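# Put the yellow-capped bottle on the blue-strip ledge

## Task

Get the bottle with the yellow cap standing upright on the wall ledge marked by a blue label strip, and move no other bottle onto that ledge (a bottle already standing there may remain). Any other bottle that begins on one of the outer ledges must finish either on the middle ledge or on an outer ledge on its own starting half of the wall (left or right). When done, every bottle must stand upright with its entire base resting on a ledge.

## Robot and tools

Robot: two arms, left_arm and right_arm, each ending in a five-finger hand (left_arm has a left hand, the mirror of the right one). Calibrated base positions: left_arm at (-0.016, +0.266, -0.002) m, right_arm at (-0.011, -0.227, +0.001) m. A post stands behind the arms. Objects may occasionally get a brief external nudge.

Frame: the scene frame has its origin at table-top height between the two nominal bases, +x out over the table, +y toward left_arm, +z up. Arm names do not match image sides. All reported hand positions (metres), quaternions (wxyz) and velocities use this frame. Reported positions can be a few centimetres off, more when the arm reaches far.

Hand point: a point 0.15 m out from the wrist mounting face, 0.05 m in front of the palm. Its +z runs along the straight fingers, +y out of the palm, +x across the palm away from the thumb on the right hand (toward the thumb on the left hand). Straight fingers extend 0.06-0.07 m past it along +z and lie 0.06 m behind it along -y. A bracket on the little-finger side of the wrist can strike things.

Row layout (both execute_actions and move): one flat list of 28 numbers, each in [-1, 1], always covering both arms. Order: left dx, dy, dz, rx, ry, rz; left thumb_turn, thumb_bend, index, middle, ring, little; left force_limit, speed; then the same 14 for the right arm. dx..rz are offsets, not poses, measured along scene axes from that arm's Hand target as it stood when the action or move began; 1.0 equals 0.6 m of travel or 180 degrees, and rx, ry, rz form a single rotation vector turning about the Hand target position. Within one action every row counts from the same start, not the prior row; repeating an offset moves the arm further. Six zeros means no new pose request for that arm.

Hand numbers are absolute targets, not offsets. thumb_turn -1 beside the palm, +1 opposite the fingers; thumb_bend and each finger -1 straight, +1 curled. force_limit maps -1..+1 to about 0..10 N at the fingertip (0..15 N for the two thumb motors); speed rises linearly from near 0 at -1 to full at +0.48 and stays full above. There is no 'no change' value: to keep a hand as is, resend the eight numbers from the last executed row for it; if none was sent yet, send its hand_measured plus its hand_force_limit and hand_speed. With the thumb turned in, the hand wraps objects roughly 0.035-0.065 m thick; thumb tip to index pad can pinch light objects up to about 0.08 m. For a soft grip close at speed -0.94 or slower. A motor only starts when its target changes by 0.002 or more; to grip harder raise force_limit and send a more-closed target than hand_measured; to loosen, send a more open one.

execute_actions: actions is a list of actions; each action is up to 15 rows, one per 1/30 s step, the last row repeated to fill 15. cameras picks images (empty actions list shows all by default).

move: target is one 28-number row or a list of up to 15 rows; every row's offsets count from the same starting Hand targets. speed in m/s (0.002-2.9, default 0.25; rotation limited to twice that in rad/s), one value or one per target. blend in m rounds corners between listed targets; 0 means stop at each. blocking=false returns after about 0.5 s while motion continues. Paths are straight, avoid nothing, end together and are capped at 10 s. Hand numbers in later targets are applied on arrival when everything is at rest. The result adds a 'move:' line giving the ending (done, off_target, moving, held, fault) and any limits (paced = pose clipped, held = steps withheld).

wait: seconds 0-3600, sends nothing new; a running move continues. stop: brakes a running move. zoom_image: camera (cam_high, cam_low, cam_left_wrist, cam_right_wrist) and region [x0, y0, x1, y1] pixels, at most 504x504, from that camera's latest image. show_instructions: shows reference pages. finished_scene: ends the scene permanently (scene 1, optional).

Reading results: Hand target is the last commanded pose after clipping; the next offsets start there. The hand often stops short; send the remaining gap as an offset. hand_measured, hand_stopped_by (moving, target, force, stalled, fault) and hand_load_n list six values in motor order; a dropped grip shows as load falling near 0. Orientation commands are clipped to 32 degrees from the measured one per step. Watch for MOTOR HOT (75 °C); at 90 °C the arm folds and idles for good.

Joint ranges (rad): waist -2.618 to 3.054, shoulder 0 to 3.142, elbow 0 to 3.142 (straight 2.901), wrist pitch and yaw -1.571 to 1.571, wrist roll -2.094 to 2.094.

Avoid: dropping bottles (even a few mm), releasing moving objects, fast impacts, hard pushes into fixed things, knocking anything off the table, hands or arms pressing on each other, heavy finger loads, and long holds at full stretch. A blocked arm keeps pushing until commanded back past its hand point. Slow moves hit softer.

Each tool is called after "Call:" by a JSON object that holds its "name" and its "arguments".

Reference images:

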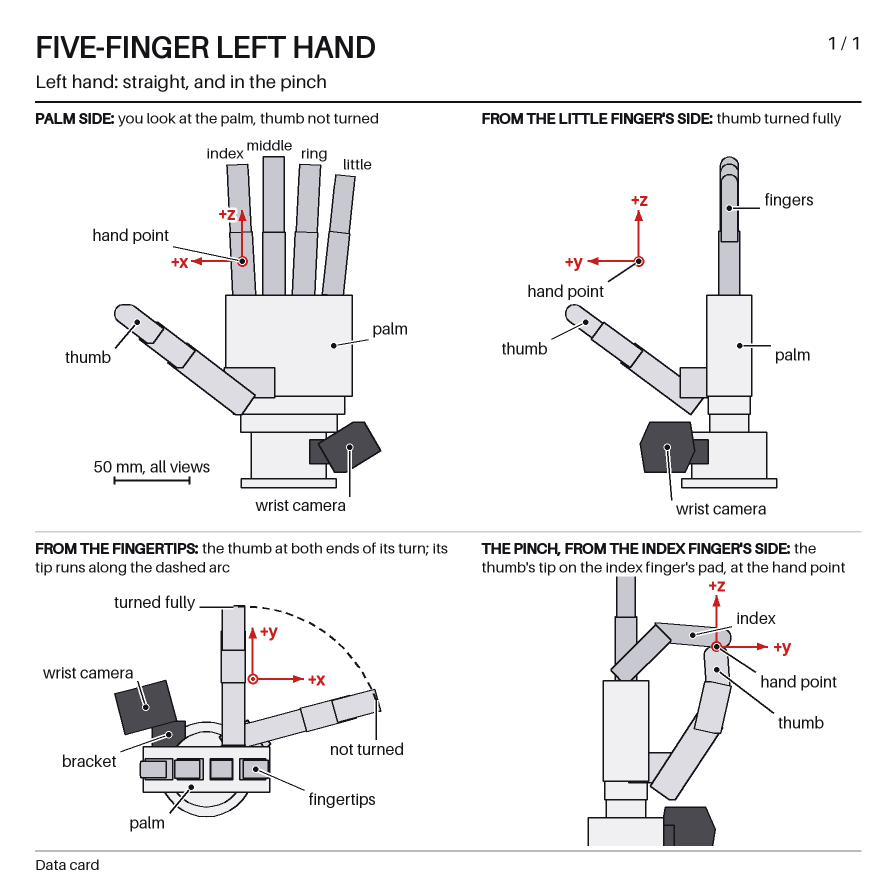

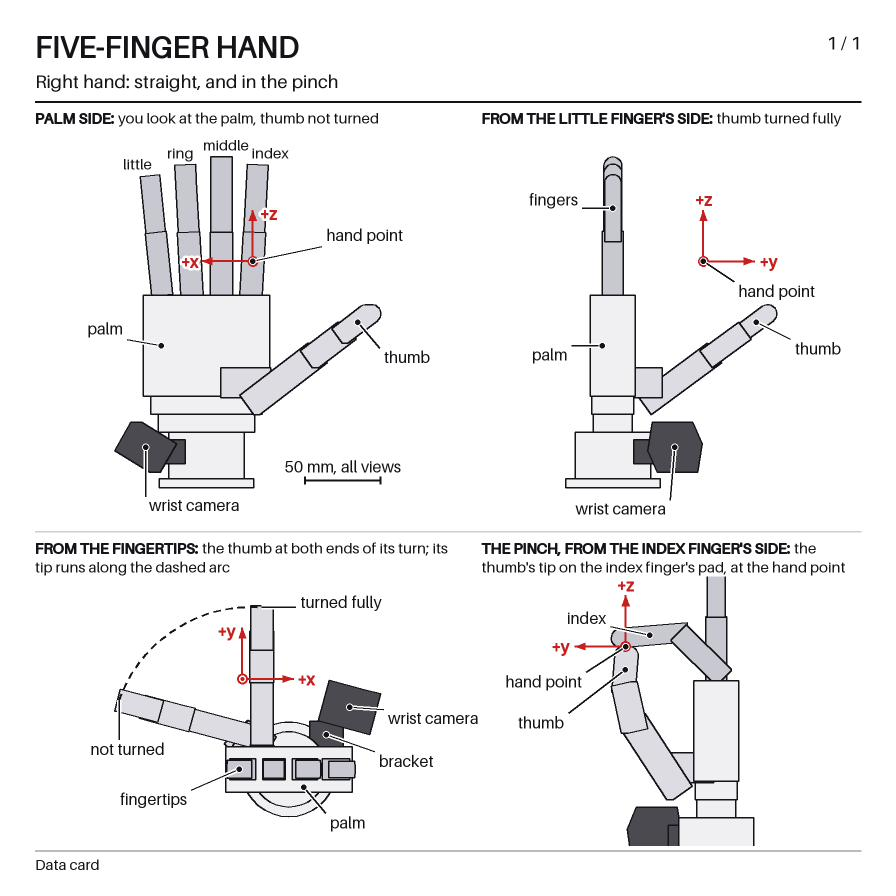

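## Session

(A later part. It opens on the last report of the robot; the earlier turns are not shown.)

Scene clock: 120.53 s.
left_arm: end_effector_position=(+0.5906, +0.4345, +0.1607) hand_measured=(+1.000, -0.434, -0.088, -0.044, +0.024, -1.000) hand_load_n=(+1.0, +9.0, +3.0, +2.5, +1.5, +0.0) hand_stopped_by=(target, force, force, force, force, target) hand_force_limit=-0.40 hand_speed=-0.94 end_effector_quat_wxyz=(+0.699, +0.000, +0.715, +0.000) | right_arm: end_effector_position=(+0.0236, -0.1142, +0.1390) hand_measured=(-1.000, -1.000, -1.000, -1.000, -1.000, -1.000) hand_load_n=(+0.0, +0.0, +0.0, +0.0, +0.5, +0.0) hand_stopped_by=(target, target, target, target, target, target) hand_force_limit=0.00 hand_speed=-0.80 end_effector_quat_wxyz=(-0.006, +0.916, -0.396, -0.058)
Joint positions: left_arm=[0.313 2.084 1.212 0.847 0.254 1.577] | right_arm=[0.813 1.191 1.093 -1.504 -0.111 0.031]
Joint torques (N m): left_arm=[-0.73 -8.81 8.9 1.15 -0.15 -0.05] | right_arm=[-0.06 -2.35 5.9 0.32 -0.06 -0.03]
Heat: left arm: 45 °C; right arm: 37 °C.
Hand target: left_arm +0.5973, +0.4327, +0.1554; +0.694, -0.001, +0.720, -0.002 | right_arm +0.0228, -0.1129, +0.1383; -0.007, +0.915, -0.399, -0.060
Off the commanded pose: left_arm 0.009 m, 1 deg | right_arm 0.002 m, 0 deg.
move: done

Call:
{"name": "move", "arguments": {"target": [[0.0, 0.0, 0.066, 0, 0, 0, 1,0.1,0.3,0.3,0.2,-1,-0.4,-0.94,0,0,0,0,0,0,-1,-1,-1,-1,-1,-1,0,-0.8]], "speed": 0.04, "cameras": ["cam_low","cam_left_wrist"]}}

Scene clock: 124.03 s.
left_arm: end_effector_position=(+0.5923, +0.4349, +0.1617) hand_measured=(+1.000, -0.434, -0.088, -0.044, +0.024, -1.000) hand_load_n=(+1.0, +9.0, +3.5, +2.5, +1.5, +0.0) hand_stopped_by=(target, force, force, force, force, target) hand_force_limit=-0.40 hand_speed=-0.94 end_effector_quat_wxyz=(+0.679, -0.005, +0.734, -0.005) | right_arm: end_effector_position=(+0.0236, -0.1142, +0.1390) hand_measured=(-1.000, -1.000, -1.000, -1.000, -1.000, -1.000) hand_load_n=(+0.0, +0.0, +0.0, +0.5, +0.0, +0.0) hand_stopped_by=(target, target, target, target, target, target) hand_force_limit=0.00 hand_speed=-0.80 end_effector_quat_wxyz=(-0.006, +0.916, -0.396, -0.058)
Joint positions: left_arm=[0.313 2.063 1.255 0.727 0.254 1.577] | right_arm=[0.813 1.191 1.093 -1.504 -0.111 0.031]
Joint torques (N m): left_arm=[-0.73 -13.74 10.33 0.98 -0.16 -0.03] | right_arm=[-0.08 -2.35 5.82 0.31 -0.05 -0.03]
Heat: left arm: 44 °C; right arm: 37 °C.
Hand target: left_arm +0.5973, +0.4327, +0.1950; +0.694, -0.001, +0.720, -0.002 | right_arm +0.0228, -0.1129, +0.1383; -0.007, +0.915, -0.399, -0.060
Off the commanded pose: left_arm 0.034 m, 2 deg | right_arm 0.002 m, 0 deg.
move: off_target (left_arm)
cam_left_wrist: T_world_to_cam=[[-0.00177, -0.96766, -0.25225, 0.46602], [-0.60828, 0.20126, -0.76779, 0.39494], [0.79372, 0.15208, -0.58896, -0.32787]] pos_world=[0.5013, 0.42133, 0.22768]

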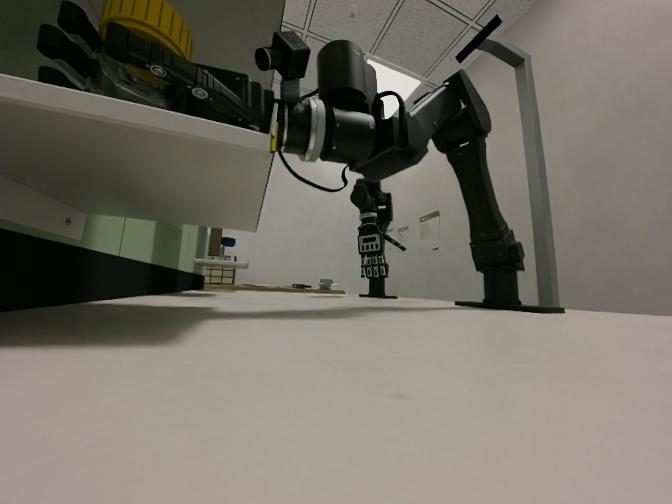

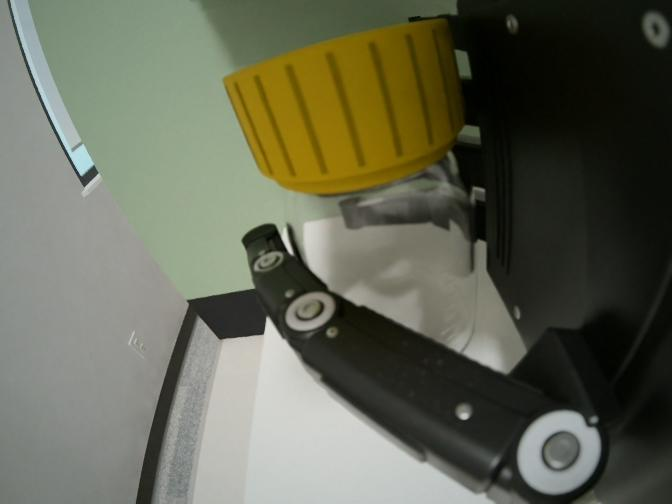

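Call:
{"name": "move", "arguments": {"target": [[0.0, 0.0, 0.03, 0.004, -0.03, 0, 1,0.1,0.3,0.3,0.2,-1,-0.4,-0.94,0,0,0,0,0,0,-1,-1,-1,-1,-1,-1,0,-0.8]], "speed": 0.04, "cameras": ["cam_low","cam_left_wrist"]}}

Scene clock: 127.23 s.
left_arm: end_effector_position=(+0.5922, +0.4346, +0.1611) hand_measured=(+1.000, -0.434, -0.088, -0.044, +0.024, -1.000) hand_load_n=(+1.0, +9.0, +3.5, +2.5, +1.5, +0.0) hand_stopped_by=(target, force, force, force, force, target) hand_force_limit=-0.40 hand_speed=-0.94 end_effector_quat_wxyz=(+0.679, -0.008, +0.734, -0.008) | right_arm: end_effector_position=(+0.0236, -0.1142, +0.1390) hand_measured=(-1.000, -1.000, -1.000, -1.000, -1.000, -1.000) hand_load_n=(+0.0, +0.0, +0.0, +0.0, +0.0, +0.0) hand_stopped_by=(target, target, target, target, target, target) hand_force_limit=0.00 hand_speed=-0.80 end_effector_quat_wxyz=(-0.006, +0.916, -0.396, -0.058)
Joint positions: left_arm=[0.313 2.063 1.255 0.727 0.254 1.568] | right_arm=[0.813 1.191 1.093 -1.504 -0.111 0.031]
Joint torques (N m): left_arm=[-0.7 -13.57 7.43 2.22 -0.12 -0.05] | right_arm=[-0.12 -2.35 5.87 0.32 -0.05 -0.03]
Heat: left arm: 45 °C; right arm: 37 °C.
Hand target: left_arm +0.5973, +0.4327, +0.2129; +0.727, +0.004, +0.687, +0.003 | right_arm +0.0228, -0.1129, +0.1383; -0.007, +0.915, -0.399, -0.060
Off the commanded pose: left_arm 0.052 m, 8 deg | right_arm 0.002 m, 0 deg.
move: off_target (left_arm)
cam_left_wrist: T_world_to_cam=[[-0.00112, -0.96992, -0.24341, 0.46471], [-0.60839, 0.19384, -0.7696, 0.39819], [0.79364, 0.14723, -0.59031, -0.32574]] pos_world=[0.5013, 0.42151, 0.22728]

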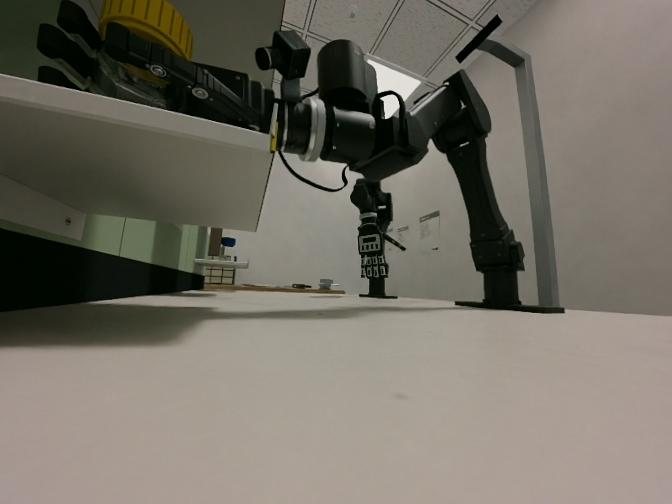

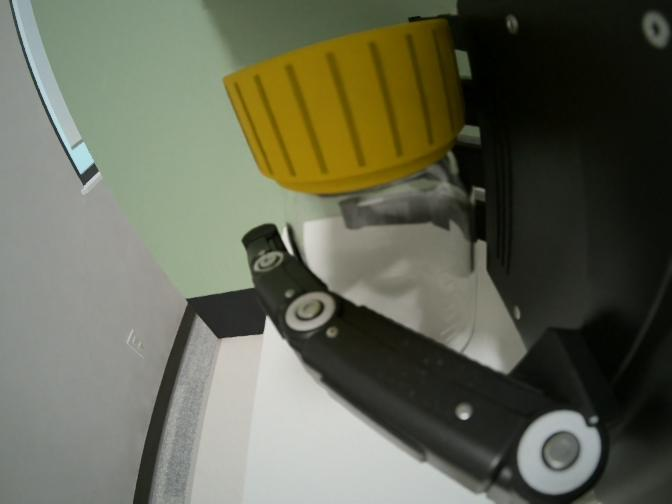

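Call:
{"name": "move", "arguments": {"target": [[0.0, 0.0, 0.03, 0, 0, 0, 1,0.1,0.3,0.3,0.2,-1,-0.4,-0.94,0,0,0,0,0,0,-1,-1,-1,-1,-1,-1,0,-0.8]], "speed": 0.05, "cameras": ["cam_low","cam_left_wrist"]}}

Scene clock: 134.83 s.
left_arm: end_effector_position=(+0.5908, +0.4340, +0.1780) hand_measured=(+1.000, -0.434, -0.088, -0.044, +0.024, -1.000) hand_load_n=(+1.0, +9.0, +3.5, +3.0, +1.5, +0.5) hand_stopped_by=(target, force, force, force, force, target) hand_force_limit=-0.40 hand_speed=-0.94 end_effector_quat_wxyz=(+0.689, -0.008, +0.724, -0.008) | right_arm: end_effector_position=(+0.0236, -0.1142, +0.1390) hand_measured=(-1.000, -1.000, -1.000, -1.000, -1.000, -1.000) hand_load_n=(+0.0, -0.5, +0.0, +0.0, +0.0, +0.0) hand_stopped_by=(target, target, target, target, target, target) hand_force_limit=0.00 hand_speed=-0.80 end_effector_quat_wxyz=(-0.006, +0.916, -0.396, -0.058)
Joint positions: left_arm=[0.313 2.034 1.255 0.727 0.254 1.562] | right_arm=[0.813 1.191 1.093 -1.504 -0.111 0.031]
Joint torques (N m): left_arm=[-0.66 -13.82 10.21 1.63 -0.15 0] | right_arm=[-0.06 -2.33 5.86 0.31 -0.05 -0.03]
Motor temperatures (°C): left_arm=[23 31 35 48 25 24] | right_arm=[24 25 29 37 22 26]
Heat: left arm: 48 °C; right arm: 37 °C.
Hand target: left_arm +0.5973, +0.4327, +0.2311; +0.727, +0.004, +0.686, +0.003 | right_arm +0.0228, -0.1129, +0.1383; -0.007, +0.915, -0.399, -0.060
Off the commanded pose: left_arm 0.053 m, 6 deg | right_arm 0.002 m, 0 deg.
move: off_target (left_arm)
cam_left_wrist: T_world_to_cam=[[0.00595, -0.96969, -0.24427, 0.4642], [-0.58727, 0.19432, -0.78572, 0.40051], [0.80937, 0.14812, -0.56831, -0.32818]] pos_world=[0.49806, 0.42091, 0.24158]

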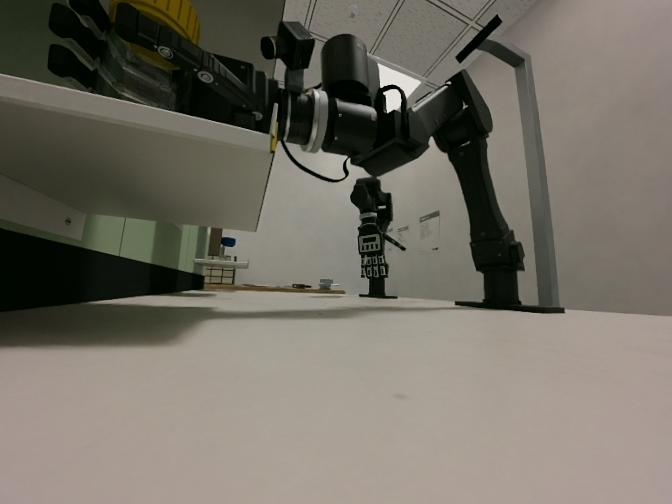

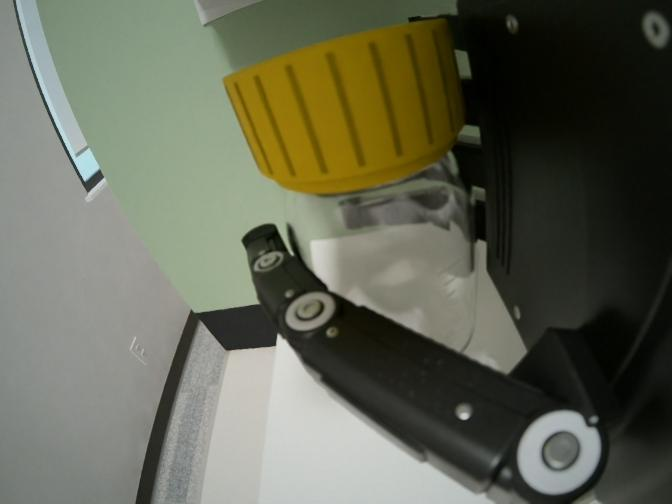

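Call:
{"name": "move", "arguments": {"target": [[0.0, 0.0, 0.035, 0.004, -0.008, 0, 1,0.1,0.3,0.3,0.2,-1,-0.4,-0.94,0,0,0,0,0,0,-1,-1,-1,-1,-1,-1,0,-0.8]], "speed": 0.05, "cameras": ["cam_low","cam_left_wrist"]}}

Scene clock: 137.13 s.
left_arm: end_effector_position=(+0.5912, +0.4341, +0.1999) hand_measured=(+1.000, -0.434, -0.088, -0.044, +0.024, -1.000) hand_load_n=(+1.0, +9.0, +3.5, +2.5, +1.5, +0.0) hand_stopped_by=(target, force, force, force, force, target) hand_force_limit=-0.40 hand_speed=-0.94 end_effector_quat_wxyz=(+0.703, -0.004, +0.712, -0.005) | right_arm: end_effector_position=(+0.0236, -0.1142, +0.1390) hand_measured=(-1.000, -1.000, -1.000, -1.000, -1.000, -1.000) hand_load_n=(+0.0, -0.5, +0.0, +0.0, +0.0, +0.0) hand_stopped_by=(target, target, target, target, target, target) hand_force_limit=0.00 hand_speed=-0.80 end_effector_quat_wxyz=(-0.006, +0.916, -0.396, -0.058)
Joint positions: left_arm=[0.313 2.009 1.269 0.727 0.254 1.562] | right_arm=[0.813 1.191 1.093 -1.504 -0.111 0.031]
Joint torques (N m): left_arm=[-0.64 -13.61 11.26 1.42 -0.14 0.06] | right_arm=[-0.08 -2.33 5.89 0.32 -0.06 -0.02]
Heat: left arm: 48 °C; right arm: 37 °C.
Hand target: left_arm +0.5972, +0.4326, +0.2520; +0.736, +0.008, +0.677, +0.007 | right_arm +0.0228, -0.1129, +0.1383; -0.007, +0.915, -0.399, -0.060
Off the commanded pose: left_arm 0.053 m, 6 deg | right_arm 0.002 m, 0 deg.
move: off_target (left_arm)
cam_left_wrist: T_world_to_cam=[[0.01526, -0.96729, -0.25321, 0.46493], [-0.55759, 0.20198, -0.80517, 0.40101], [0.82998, 0.15347, -0.53627, -0.33693]] pos_world=[0.49615, 0.42044, 0.25992]

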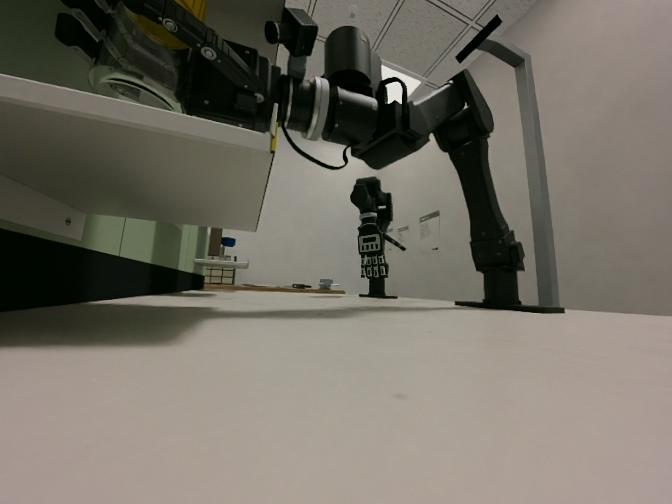

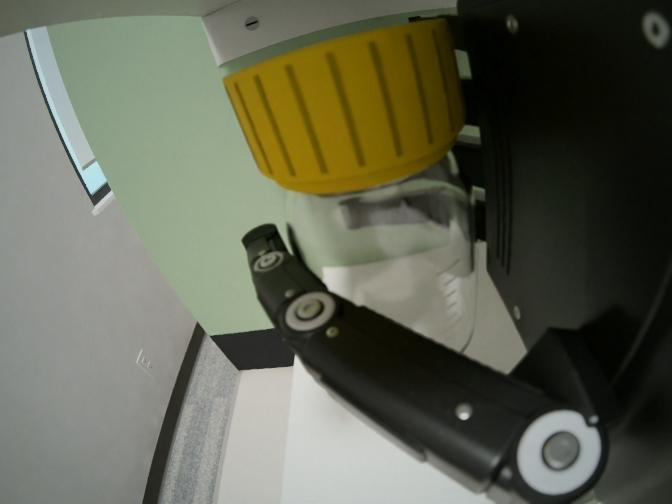

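Call:
{"name": "move", "arguments": {"target": [[-0.08, 0.0, 0.0, 0, 0, 0, 1,0.1,0.3,0.3,0.2,-1,-0.4,-0.94,0,0,0,0,0,0,-1,-1,-1,-1,-1,-1,0,-0.8]], "speed": 0.06, "cameras": ["cam_low"]}}

Scene clock: 141.10 s.
left_arm: end_effector_position=(+0.5565, +0.4338, +0.2233) hand_measured=(+1.000, -0.434, -0.088, -0.044, +0.024, -1.000) hand_load_n=(+1.0, +9.5, +3.5, +2.5, +1.5, +0.0) hand_stopped_by=(target, force, force, force, force, target) hand_force_limit=-0.40 hand_speed=-0.94 end_effector_quat_wxyz=(+0.709, -0.006, +0.705, +0.001) | right_arm: end_effector_position=(+0.0236, -0.1142, +0.1390) hand_measured=(-1.000, -1.000, -1.000, -1.000, -1.000, -1.000) hand_load_n=(+0.0, +0.0, +0.0, +0.0, +0.0, +0.0) hand_stopped_by=(target, target, target, target, target, target) hand_force_limit=0.00 hand_speed=-0.80 end_effector_quat_wxyz=(-0.006, +0.916, -0.396, -0.058)
Joint positions: left_arm=[0.329 1.861 1.14 0.727 0.258 1.562] | right_arm=[0.813 1.191 1.093 -1.504 -0.111 0.031]
Joint torques (N m): left_arm=[0.76 -12.57 4.79 1.93 0.1 0.07] | right_arm=[-0.08 -2.33 5.86 0.31 -0.05 -0.02]
Heat: left arm: 48 °C; right arm: 37 °C.
Hand target: left_arm +0.5492, +0.4327, +0.2520; +0.736, +0.008, +0.677, +0.007 | right_arm +0.0228, -0.1129, +0.1383; -0.007, +0.915, -0.399, -0.060
Off the commanded pose: left_arm 0.030 m, 5 deg | right_arm 0.002 m, 0 deg.
move: off_target (left_arm)

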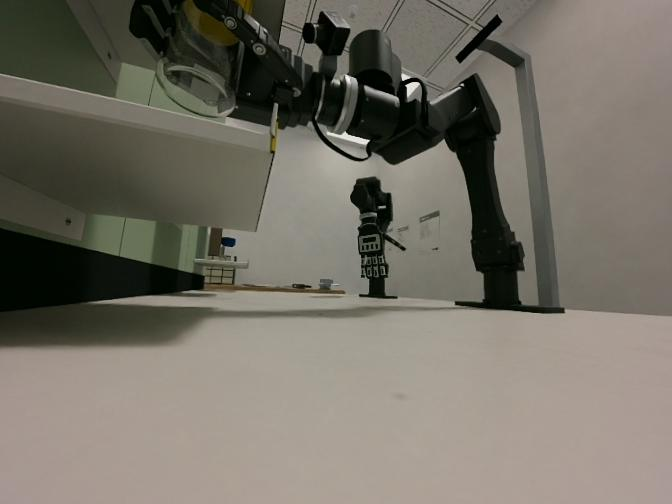

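Call:
{"name": "move", "arguments": {"target": [[-0.15, 0.0, -0.05, 0, 0, 0, 1,0.1,0.3,0.3,0.2,-1,-0.4,-0.94,0,0,0,0,0,0,-1,-1,-1,-1,-1,-1,0,-0.8]], "speed": 0.08, "cameras": ["cam_low"]}}

Scene clock: 145.10 s.
left_arm: end_effector_position=(+0.4611, +0.4334, +0.1819) hand_measured=(+1.000, -0.434, -0.088, -0.044, +0.024, -1.000) hand_load_n=(+1.0, +9.0, +3.5, +2.5, +1.5, +0.0) hand_stopped_by=(target, force, force, force, force, target) hand_force_limit=-0.40 hand_speed=-0.94 end_effector_quat_wxyz=(+0.688, -0.014, +0.726, -0.006) | right_arm: end_effector_position=(+0.0236, -0.1142, +0.1390) hand_measured=(-1.000, -1.000, -1.000, -1.000, -1.000, -1.000) hand_load_n=(+0.0, +0.0, +0.5, +0.0, +0.0, +0.0) hand_stopped_by=(target, target, target, target, target, target) hand_force_limit=0.00 hand_speed=-0.80 end_effector_quat_wxyz=(-0.006, +0.916, -0.396, -0.058)
Joint positions: left_arm=[0.411 1.606 0.721 0.827 0.34 1.562] | right_arm=[0.813 1.191 1.093 -1.504 -0.111 0.031]
Joint torques (N m): left_arm=[0.73 -9.11 4.38 2.6 0.12 0.03] | right_arm=[-0.03 -2.3 5.85 0.32 -0.06 -0.03]
Heat: left arm: 49 °C; right arm: 36 °C.
Hand target: left_arm +0.4593, +0.4326, +0.2220; +0.736, +0.008, +0.677, +0.007 | right_arm +0.0228, -0.1129, +0.1383; -0.007, +0.915, -0.399, -0.060
Off the commanded pose: left_arm 0.040 m, 8 deg | right_arm 0.002 m, 0 deg.
move: off_target (left_arm)

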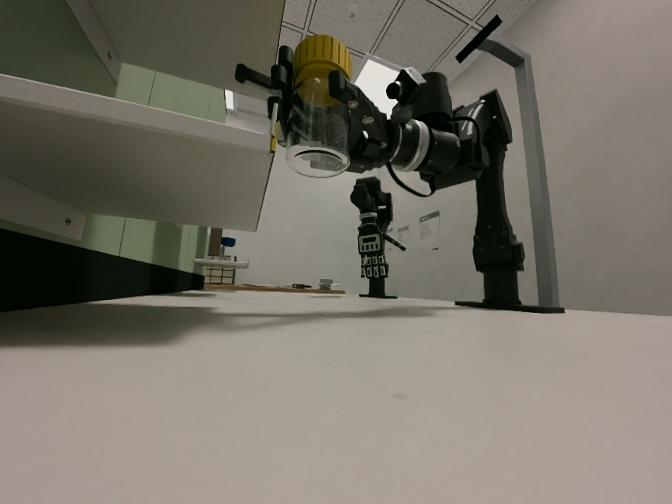

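Call:
{"name": "move", "arguments": {"target": [[-0.1667, 0.0, 0.15, 0, 0, 0, 1,0.1,0.3,0.3,0.2,-1,-0.4,-0.94,0,0,0,0,0,0,-1,-1,-1,-1,-1,-1,0,-0.8],[-0.1667, -0.74, 0.2, 0, 0, 0, 1,0.1,0.3,0.3,0.2,-1,-0.4,-0.94,0,0,0,0,0,0,-1,-1,-1,-1,-1,-1,0,-0.8]], "speed": 0.12, "blend": 0.04, "cameras": ["cam_high","cam_low","cam_left_wrist"]}}

Scene clock: 178.83 s.
left_arm: end_effector_position=(+0.3551, +0.0820, +0.2959) hand_measured=(+1.000, -0.434, -0.088, -0.044, +0.026, -1.000) hand_load_n=(+0.5, +8.5, +3.5, +2.5, +1.0, +0.0) hand_stopped_by=(target, force, force, force, force, target) hand_force_limit=-0.40 hand_speed=-0.94 end_effector_quat_wxyz=(+0.695, +0.060, +0.717, +0.017) | right_arm: end_effector_position=(+0.0236, -0.1142, +0.1390) hand_measured=(-1.000, -1.000, -1.000, -1.000, -1.000, -1.000) hand_load_n=(+0.0, +0.0, +0.0, +0.0, +0.0, +0.0) hand_stopped_by=(target, target, target, target, target, target) hand_force_limit=0.00 hand_speed=-0.80 end_effector_quat_wxyz=(-0.006, +0.916, -0.396, -0.058)
Joint positions: left_arm=[-0.878 1.387 0.965 0.368 -0.878 1.637] | right_arm=[0.813 1.191 1.093 -1.504 -0.111 0.031]
Joint torques (N m): left_arm=[0.65 -6.65 6.02 1.07 -0.05 0.03] | right_arm=[-0.08 -2.39 5.83 0.32 -0.05 -0.03]
Motor temperatures (°C): left_arm=[23 28 34 53 25 24] | right_arm=[24 25 29 36 22 26]
Heat: left arm: 53 °C; right arm: 36 °C.
Hand target: left_arm +0.3543, +0.0876, +0.2980; +0.697, +0.056, +0.715, +0.018 (not the last commanded pose) | right_arm +0.0228, -0.1129, +0.1383; -0.007, +0.915, -0.399, -0.060
Off the commanded pose: left_arm 0.104 m, 9 deg | right_arm 0.002 m, 0 deg.
move: held (left_arm; a check stopped the path); path passed 1 of 2 targets; limits=held
pose unreachable (left arm): on one or more control steps of this call, first in action 0 (counted from 0), this arm could not follow its commanded pose, so it was not sent that pose on those steps. It may still have moved: this result reports where it is.
cause: moving toward the commanded pose would bring a part of the arm too close to another arm (a part of this arm just beyond joint 5 (wrist yaw) and a part of the right arm just beyond its joint 4 (wrist pitch), 23 mm apart when this arm was first held).
cam_left_wrist: T_world_to_cam=[[-0.04784, -0.9289, -0.36723, 0.20517], [-0.55569, 0.33026, -0.76298, 0.39414], [0.83001, 0.16756, -0.53198, -0.03798]] pos_world=[0.26036, 0.06678, 0.35586]

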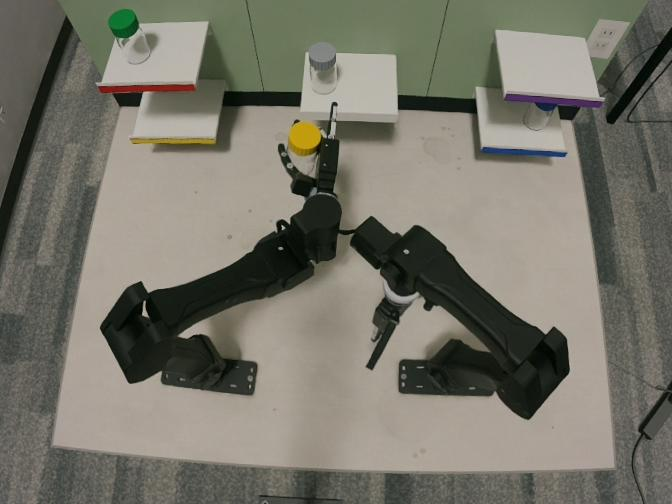

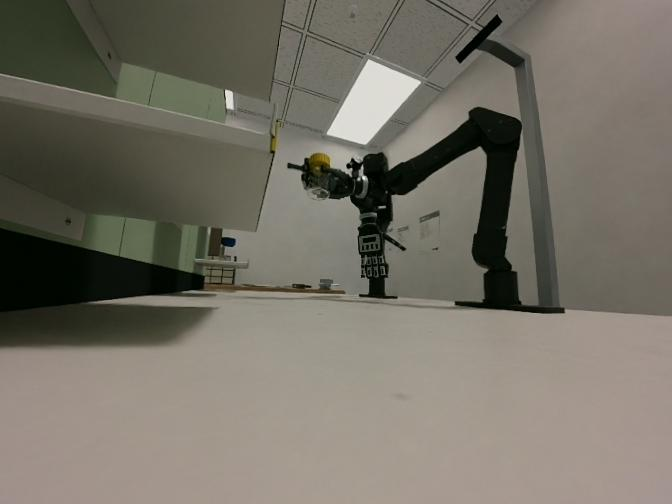

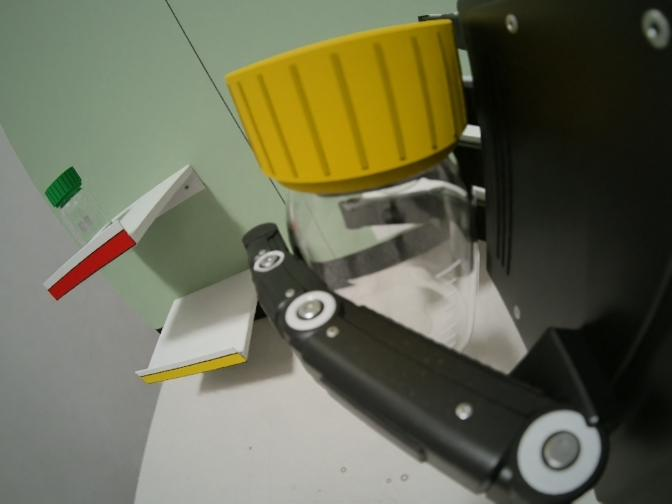

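Call:
{"name": "move", "arguments": {"target": [[0,0,0,0,0,0, 1,0.1,0.3,0.3,0.2,-1,-0.4,-0.94,0.133,-0.4,0.183,0.1636,-0.4982,-0.2124,-1,-1,-1,-1,-1,-1,0,-0.2],[0,0,0,0,0,0,1,0.1,0.3,0.3,0.2,-1,-0.4,-0.94,0.462,-0.445,0.26,-0.2115,-0.5078,0.2042,-1,-1,-1,-1,-1,-1,0,-0.2]], "speed": 0.25, "blend": 0.04, "cameras": ["cam_high","cam_low","cam_right_wrist"]}}

Scene clock: 194.93 s.
left_arm: end_effector_position=(+0.3551, +0.0820, +0.2959) hand_measured=(+1.000, -0.434, -0.088, -0.044, +0.026, -1.000) hand_load_n=(+0.5, +8.0, +3.5, +2.5, +1.0, +0.0) hand_stopped_by=(target, force, force, force, force, target) hand_force_limit=-0.40 hand_speed=-0.94 end_effector_quat_wxyz=(+0.695, +0.060, +0.717, +0.017) | right_arm: end_effector_position=(+0.2940, -0.3748, +0.3175) hand_measured=(-1.000, -1.000, -1.000, -1.000, -1.000, -1.000) hand_load_n=(+0.0, +0.0, +0.0, +0.0, +0.0, -0.5) hand_stopped_by=(target, target, target, target, target, target) hand_force_limit=0.00 hand_speed=-0.20 end_effector_quat_wxyz=(-0.373, +0.706, -0.023, +0.601)
Joint positions: left_arm=[-0.878 1.387 0.965 0.368 -0.878 1.637] | right_arm=[2.109 0.03 1.671 -1.522 1.559 -1.103]
Joint torques (N m): left_arm=[0.69 -6.64 6.08 1.07 -0.02 0.03] | right_arm=[0.79 8.13 -0.66 0.73 -0.02 -0.15]
Heat: left arm: 51 °C; right arm: 36 °C.
Hand target: left_arm +0.3543, +0.0876, +0.2980; +0.697, +0.056, +0.715, +0.018 | right_arm +0.3000, -0.3799, +0.2943; -0.112, +0.718, -0.006, +0.687
Off the commanded pose: left_arm 0.006 m, 1 deg | right_arm 0.024 m, 45 deg; orientation clipped.
shoulder posture changed (right arm): the wrist came as close to joint 1's axis as it can, and the arm is now in the other of its two shoulder postures.
joint sent to its limit (right arm) — joint 2 (shoulder), lower limit; joint 4 (wrist pitch), lower limit; joint 5 (wrist yaw), upper limit. The joint targets are off in position and orientation.
move: off_target (right_arm); limits=paced
cam_right_wrist: T_world_to_cam=[[0.49706, -0.80557, -0.32247, -0.34643], [-0.5713, -0.02412, -0.82038, 0.41678], [0.6531, 0.59201, -0.47221, 0.29086]] pos_world=[0.22034, -0.44122, 0.36756]

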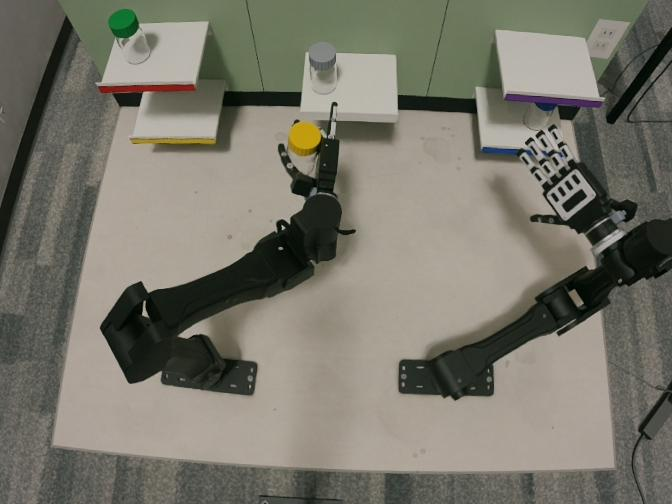

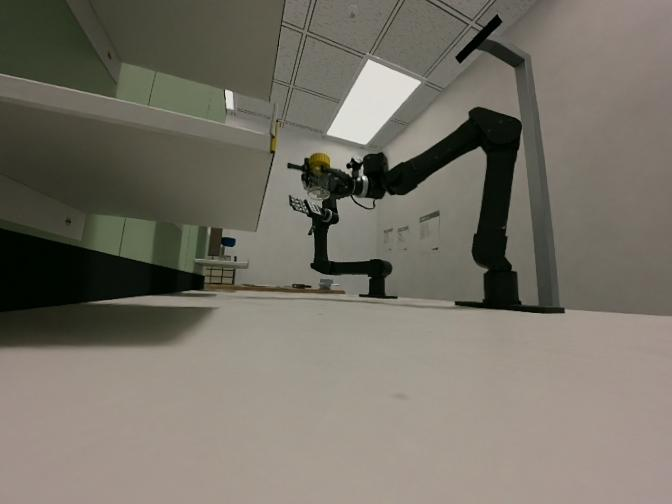

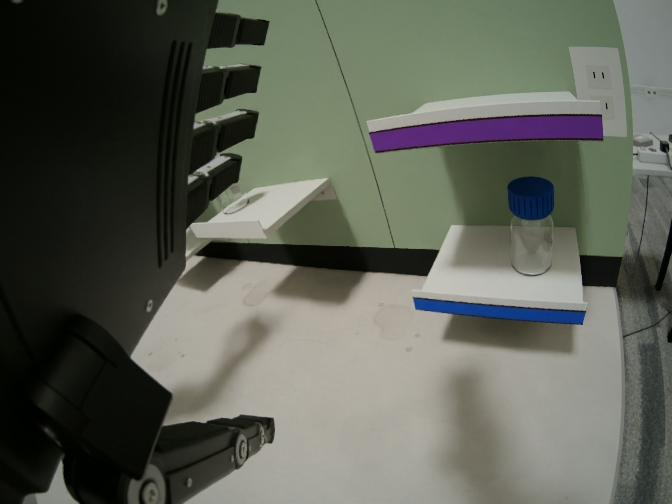

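Call:
{"name": "move", "arguments": {"target": [0.08,0.42,0.05,0,0,0, 1,0.1,0.3,0.3,0.2,-1,-0.4,-0.94,0,0,0,0,0,0,-1,-1,-1,-1,-1,-1,0,-0.2], "speed": 0.12, "cameras": ["cam_high"]}}

Scene clock: 209.57 s.
left_arm: end_effector_position=(+0.4004, +0.3385, +0.3143) hand_measured=(+1.000, -0.434, -0.088, -0.044, +0.026, -1.000) hand_load_n=(+1.0, +8.5, +3.5, +2.5, +1.0, +0.0) hand_stopped_by=(target, force, force, force, force, target) hand_force_limit=-0.40 hand_speed=-0.94 end_effector_quat_wxyz=(+0.692, +0.045, +0.721, +0.012) | right_arm: end_effector_position=(+0.2940, -0.3748, +0.3175) hand_measured=(-1.000, -1.000, -1.000, -1.000, -1.000, -1.000) hand_load_n=(+0.0, +0.0, +0.0, +0.0, +0.0, +0.0) hand_stopped_by=(target, target, target, target, target, target) hand_force_limit=0.00 hand_speed=-0.20 end_effector_quat_wxyz=(-0.373, +0.706, -0.023, +0.601)
Joint positions: left_arm=[0.138 1.08 0.848 0.189 0.123 1.657] | right_arm=[2.109 0.03 1.671 -1.522 1.559 -1.103]
Joint torques (N m): left_arm=[0.72 -2.77 10.43 1.18 0.07 0.24] | right_arm=[0.76 8.16 -0.47 0.73 -0.02 -0.14]
Heat: left arm: 49 °C; right arm: 36 °C.
Hand target: left_arm +0.4023, +0.3396, +0.3281; +0.697, +0.056, +0.715, +0.019 | right_arm +0.3000, -0.3799, +0.2943; -0.112, +0.718, -0.006, +0.687
Off the commanded pose: left_arm 0.014 m, 2 deg | right_arm 0.025 m, 32 deg.
joint sent to its limit (right arm) — joint 2 (shoulder), lower limit; joint 4 (wrist pitch), lower limit; joint 5 (wrist yaw), upper limit. The joint targets are off in position and orientation.
move: off_target (left_arm)

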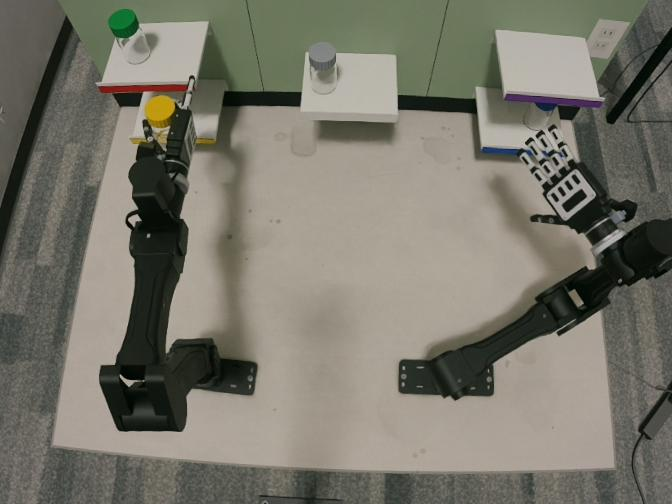

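Call:
{"name": "move", "arguments": {"target": [0,0,0,0,0,0, 1,0.1,0.3,0.3,0.2,-1,-0.4,-0.94,-0.3183,0.4873,-0.034,0.1295,0.0348,0.114,-1,-1,-1,-1,-1,-1,0,-0.2], "speed": 0.1, "cameras": ["cam_high"]}}

Scene clock: 223.40 s.
left_arm: end_effector_position=(+0.4004, +0.3385, +0.3143) hand_measured=(+1.000, -0.434, -0.088, -0.044, +0.026, -1.000) hand_load_n=(+1.0, +8.0, +3.5, +2.5, +1.0, +0.0) hand_stopped_by=(target, force, force, force, force, target) hand_force_limit=-0.40 hand_speed=-0.94 end_effector_quat_wxyz=(+0.692, +0.045, +0.721, +0.012) | right_arm: end_effector_position=(+0.1136, -0.0748, +0.2722) hand_measured=(-1.000, -1.000, -1.000, -1.000, -1.000, -1.000) hand_load_n=(+0.0, +0.0, +0.0, +0.0, +0.0, +0.0) hand_stopped_by=(target, target, target, target, target, target) hand_force_limit=0.00 hand_speed=-0.20 end_effector_quat_wxyz=(-0.421, +0.721, +0.023, +0.551)
Joint positions: left_arm=[0.138 1.08 0.848 0.189 0.123 1.657] | right_arm=[2.252 0.623 0.901 -1.191 1.521 -0.038]
Joint torques (N m): left_arm=[0.7 -2.78 10.47 1.19 0.09 0.25] | right_arm=[0.76 1.22 6.31 0.62 0.69 0.07]
Motor temperatures (°C): left_arm=[23 27 36 48 25 24] | right_arm=[24 26 29 36 22 26]
Heat: left arm: 48 °C; right arm: 36 °C.
Hand target: left_arm +0.4023, +0.3396, +0.3281; +0.697, +0.056, +0.715, +0.019 | right_arm +0.1090, -0.0875, +0.2739; -0.373, +0.707, -0.023, +0.601
Off the commanded pose: left_arm 0.014 m, 2 deg | right_arm 0.014 m, 10 deg.
shoulder posture changed (right arm): the wrist came as close to joint 1's axis as it can, and the arm is now in the other of its two shoulder postures.
move: off_target (right_arm)

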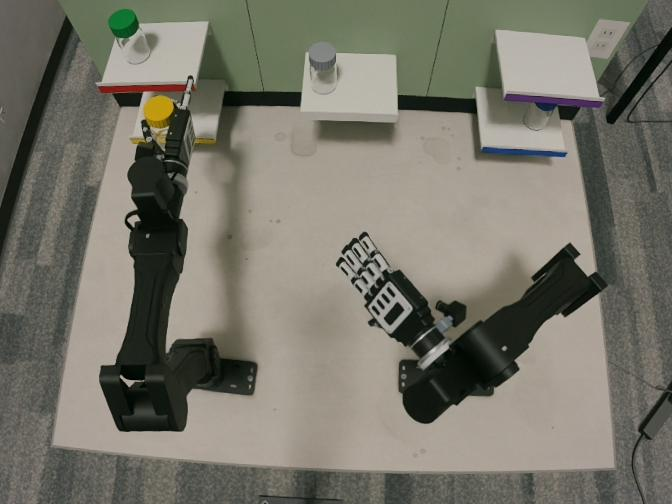

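Call:
{"name": "move", "arguments": {"target": [[0,0,0,0,0,0, 1,0.1,0.3,0.3,0.2,-1,-0.4,-0.94,0.037,0.1225,-0.01,0,0,0,-1,-1,-1,-1,-1,-1,0,-0.2],[0,0,0,0,0,0, 1,0.1,0.3,0.3,0.2,-1,-0.4,-0.94,0.2217,0.121,-0.01,-0.0912,-0.0244,-0.0806,-1,-1,-1,-1,-1,-1,0,-0.2],[0,0,0,0,0,0, 1,0.1,0.3,0.3,0.2,-1,-0.4,-0.94,0.3917,-0.2708,0.018,-0.1824,-0.0488,-0.1612,-1,-1,-1,-1,-1,-1,0,-0.2],[0,0,0,0,0,0, 1,0.1,0.3,0.3,0.2,-1,-0.4,-0.94,0.3967,-0.5325,0.018,-0.1824,-0.0488,-0.1612,-1,-1,-1,-1,-1,-1,0,-0.2]], "speed": 0.12, "blend": 0.03, "cameras": ["cam_high","cam_right_wrist"]}}

Scene clock: 233.03 s.
left_arm: end_effector_position=(+0.4004, +0.3385, +0.3143) hand_measured=(+1.000, -0.434, -0.088, -0.044, +0.026, -1.000) hand_load_n=(+0.5, +8.5, +3.5, +2.5, +1.0, +0.0) hand_stopped_by=(target, force, force, force, force, target) hand_force_limit=-0.40 hand_speed=-0.94 end_effector_quat_wxyz=(+0.692, +0.045, +0.721, +0.012) | right_arm: end_effector_position=(+0.3423, -0.4026, +0.2632) hand_measured=(-1.000, -1.000, -1.000, -1.000, -1.000, -1.000) hand_load_n=(+0.0, +0.0, +0.0, +0.0, +0.0, +0.0) hand_stopped_by=(target, target, target, target, target, target) hand_force_limit=0.00 hand_speed=-0.20 end_effector_quat_wxyz=(-0.014, +0.727, -0.017, +0.687)
Joint positions: left_arm=[0.138 1.08 0.848 0.189 0.123 1.657] | right_arm=[-0.602 0.987 0.64 0.277 -0.625 -1.568]
Joint torques (N m): left_arm=[0.68 -2.73 10.5 1.18 0.1 0.24] | right_arm=[-0.94 -1.58 9.98 2.53 -0.11 -0.04]
Heat: left arm: 48 °C; right arm: 38 °C.
Hand target: left_arm +0.4023, +0.3396, +0.3281; +0.697, +0.056, +0.715, +0.019 | right_arm +0.3470, -0.4071, +0.2848; -0.001, +0.707, +0.000, +0.707
Off the commanded pose: left_arm 0.014 m, 2 deg | right_arm 0.022 m, 4 deg.
move: off_target (right_arm)
cam_right_wrist: T_world_to_cam=[[0.03687, -0.97683, 0.21083, -0.46223], [-0.55528, -0.19543, -0.80837, 0.32164], [0.83085, -0.08727, -0.54962, -0.06377]] pos_world=[0.24862, -0.39422, 0.32241]

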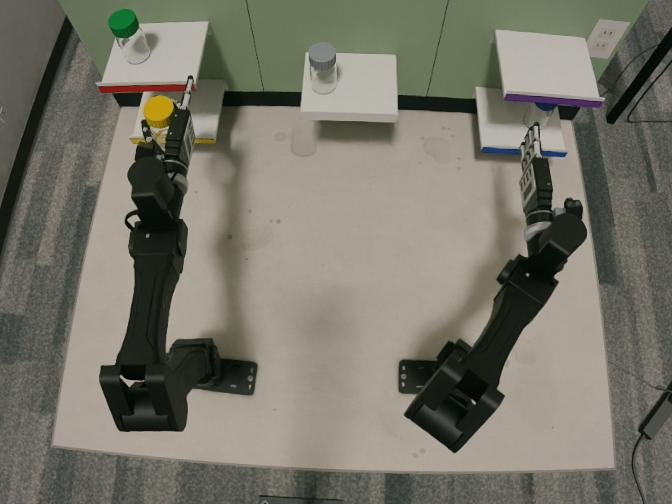

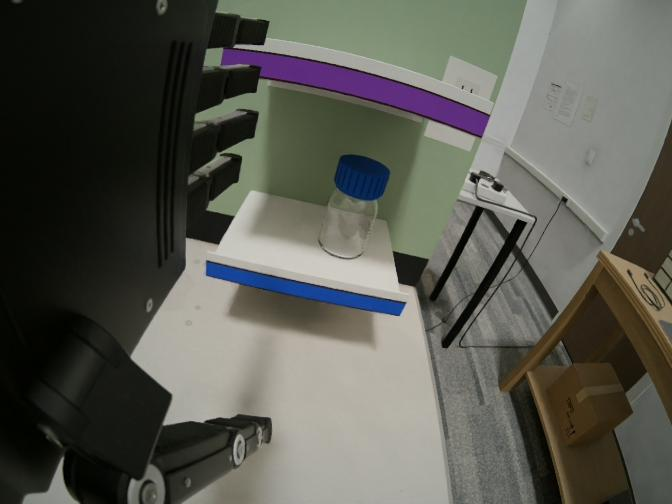

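Call:
{"name": "move", "arguments": {"target": [[0.0,-0.63,0.0,0,0,0, 1,0.1,0.3,0.3,0.2,-1,-0.4,-0.94,0,0,0,0,0,0,-1,-1,-1,-1,-1,-1,0,-0.2]], "speed": 0.12, "cameras": ["cam_high","cam_left_wrist"]}}

Scene clock: 238.87 s.
left_arm: end_effector_position=(+0.4002, -0.0370, +0.3088) hand_measured=(+1.000, -0.434, -0.088, -0.044, +0.026, -1.000) hand_load_n=(+1.0, +8.0, +3.5, +2.5, +1.0, +0.0) hand_stopped_by=(target, force, force, force, force, target) hand_force_limit=-0.40 hand_speed=-0.94 end_effector_quat_wxyz=(+0.680, +0.085, +0.727, +0.027) | right_arm: end_effector_position=(+0.3424, -0.4026, +0.2636) hand_measured=(-1.000, -1.000, -1.000, -1.000, -1.000, -1.000) hand_load_n=(+0.0, +0.0, -0.5, +0.0, +0.0, +0.0) hand_stopped_by=(target, target, target, target, target, target) hand_force_limit=0.00 hand_speed=-0.20 end_effector_quat_wxyz=(-0.014, +0.726, -0.017, +0.687)
Joint positions: left_arm=[-0.956 1.842 1.53 0.189 -0.937 1.628] | right_arm=[-0.602 0.987 0.64 0.279 -0.625 -1.568]
Joint torques (N m): left_arm=[-0.21 -8.23 11.49 1.37 -0.35 0.07] | right_arm=[-0.9 -1.51 9.95 2.56 -0.1 -0.04]
Motor temperatures (°C): left_arm=[23 27 37 48 25 24] | right_arm=[24 25 30 41 22 26]
Heat: left arm: 48 °C; right arm: 41 °C.
Hand target: left_arm +0.4023, -0.0384, +0.3279; +0.697, +0.056, +0.715, +0.019 | right_arm +0.3470, -0.4071, +0.2848; -0.001, +0.707, +0.000, +0.707
Off the commanded pose: left_arm 0.019 m, 4 deg | right_arm 0.022 m, 4 deg.
move: off_target (left_arm)
cam_left_wrist: T_world_to_cam=[[-0.07989, -0.90772, -0.41191, 0.12893], [-0.57473, 0.37957, -0.725, 0.46608], [0.81444, 0.17882, -0.55201, -0.03577]] pos_world=[0.3073, -0.05348, 0.37127]

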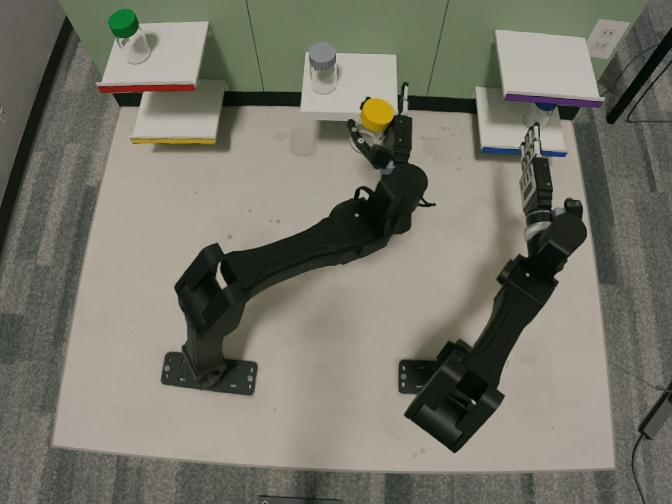

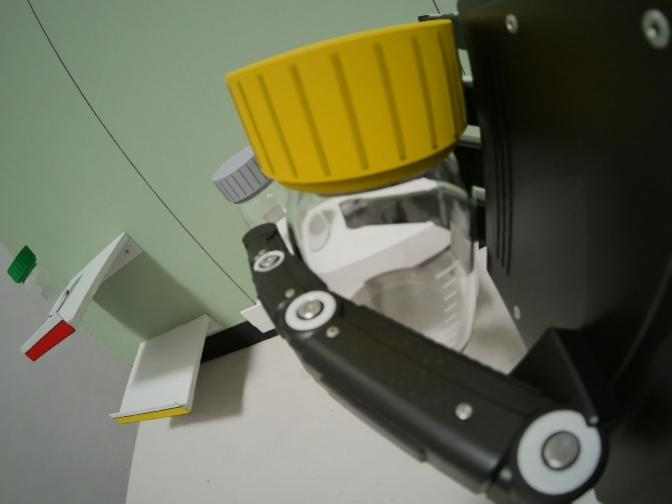

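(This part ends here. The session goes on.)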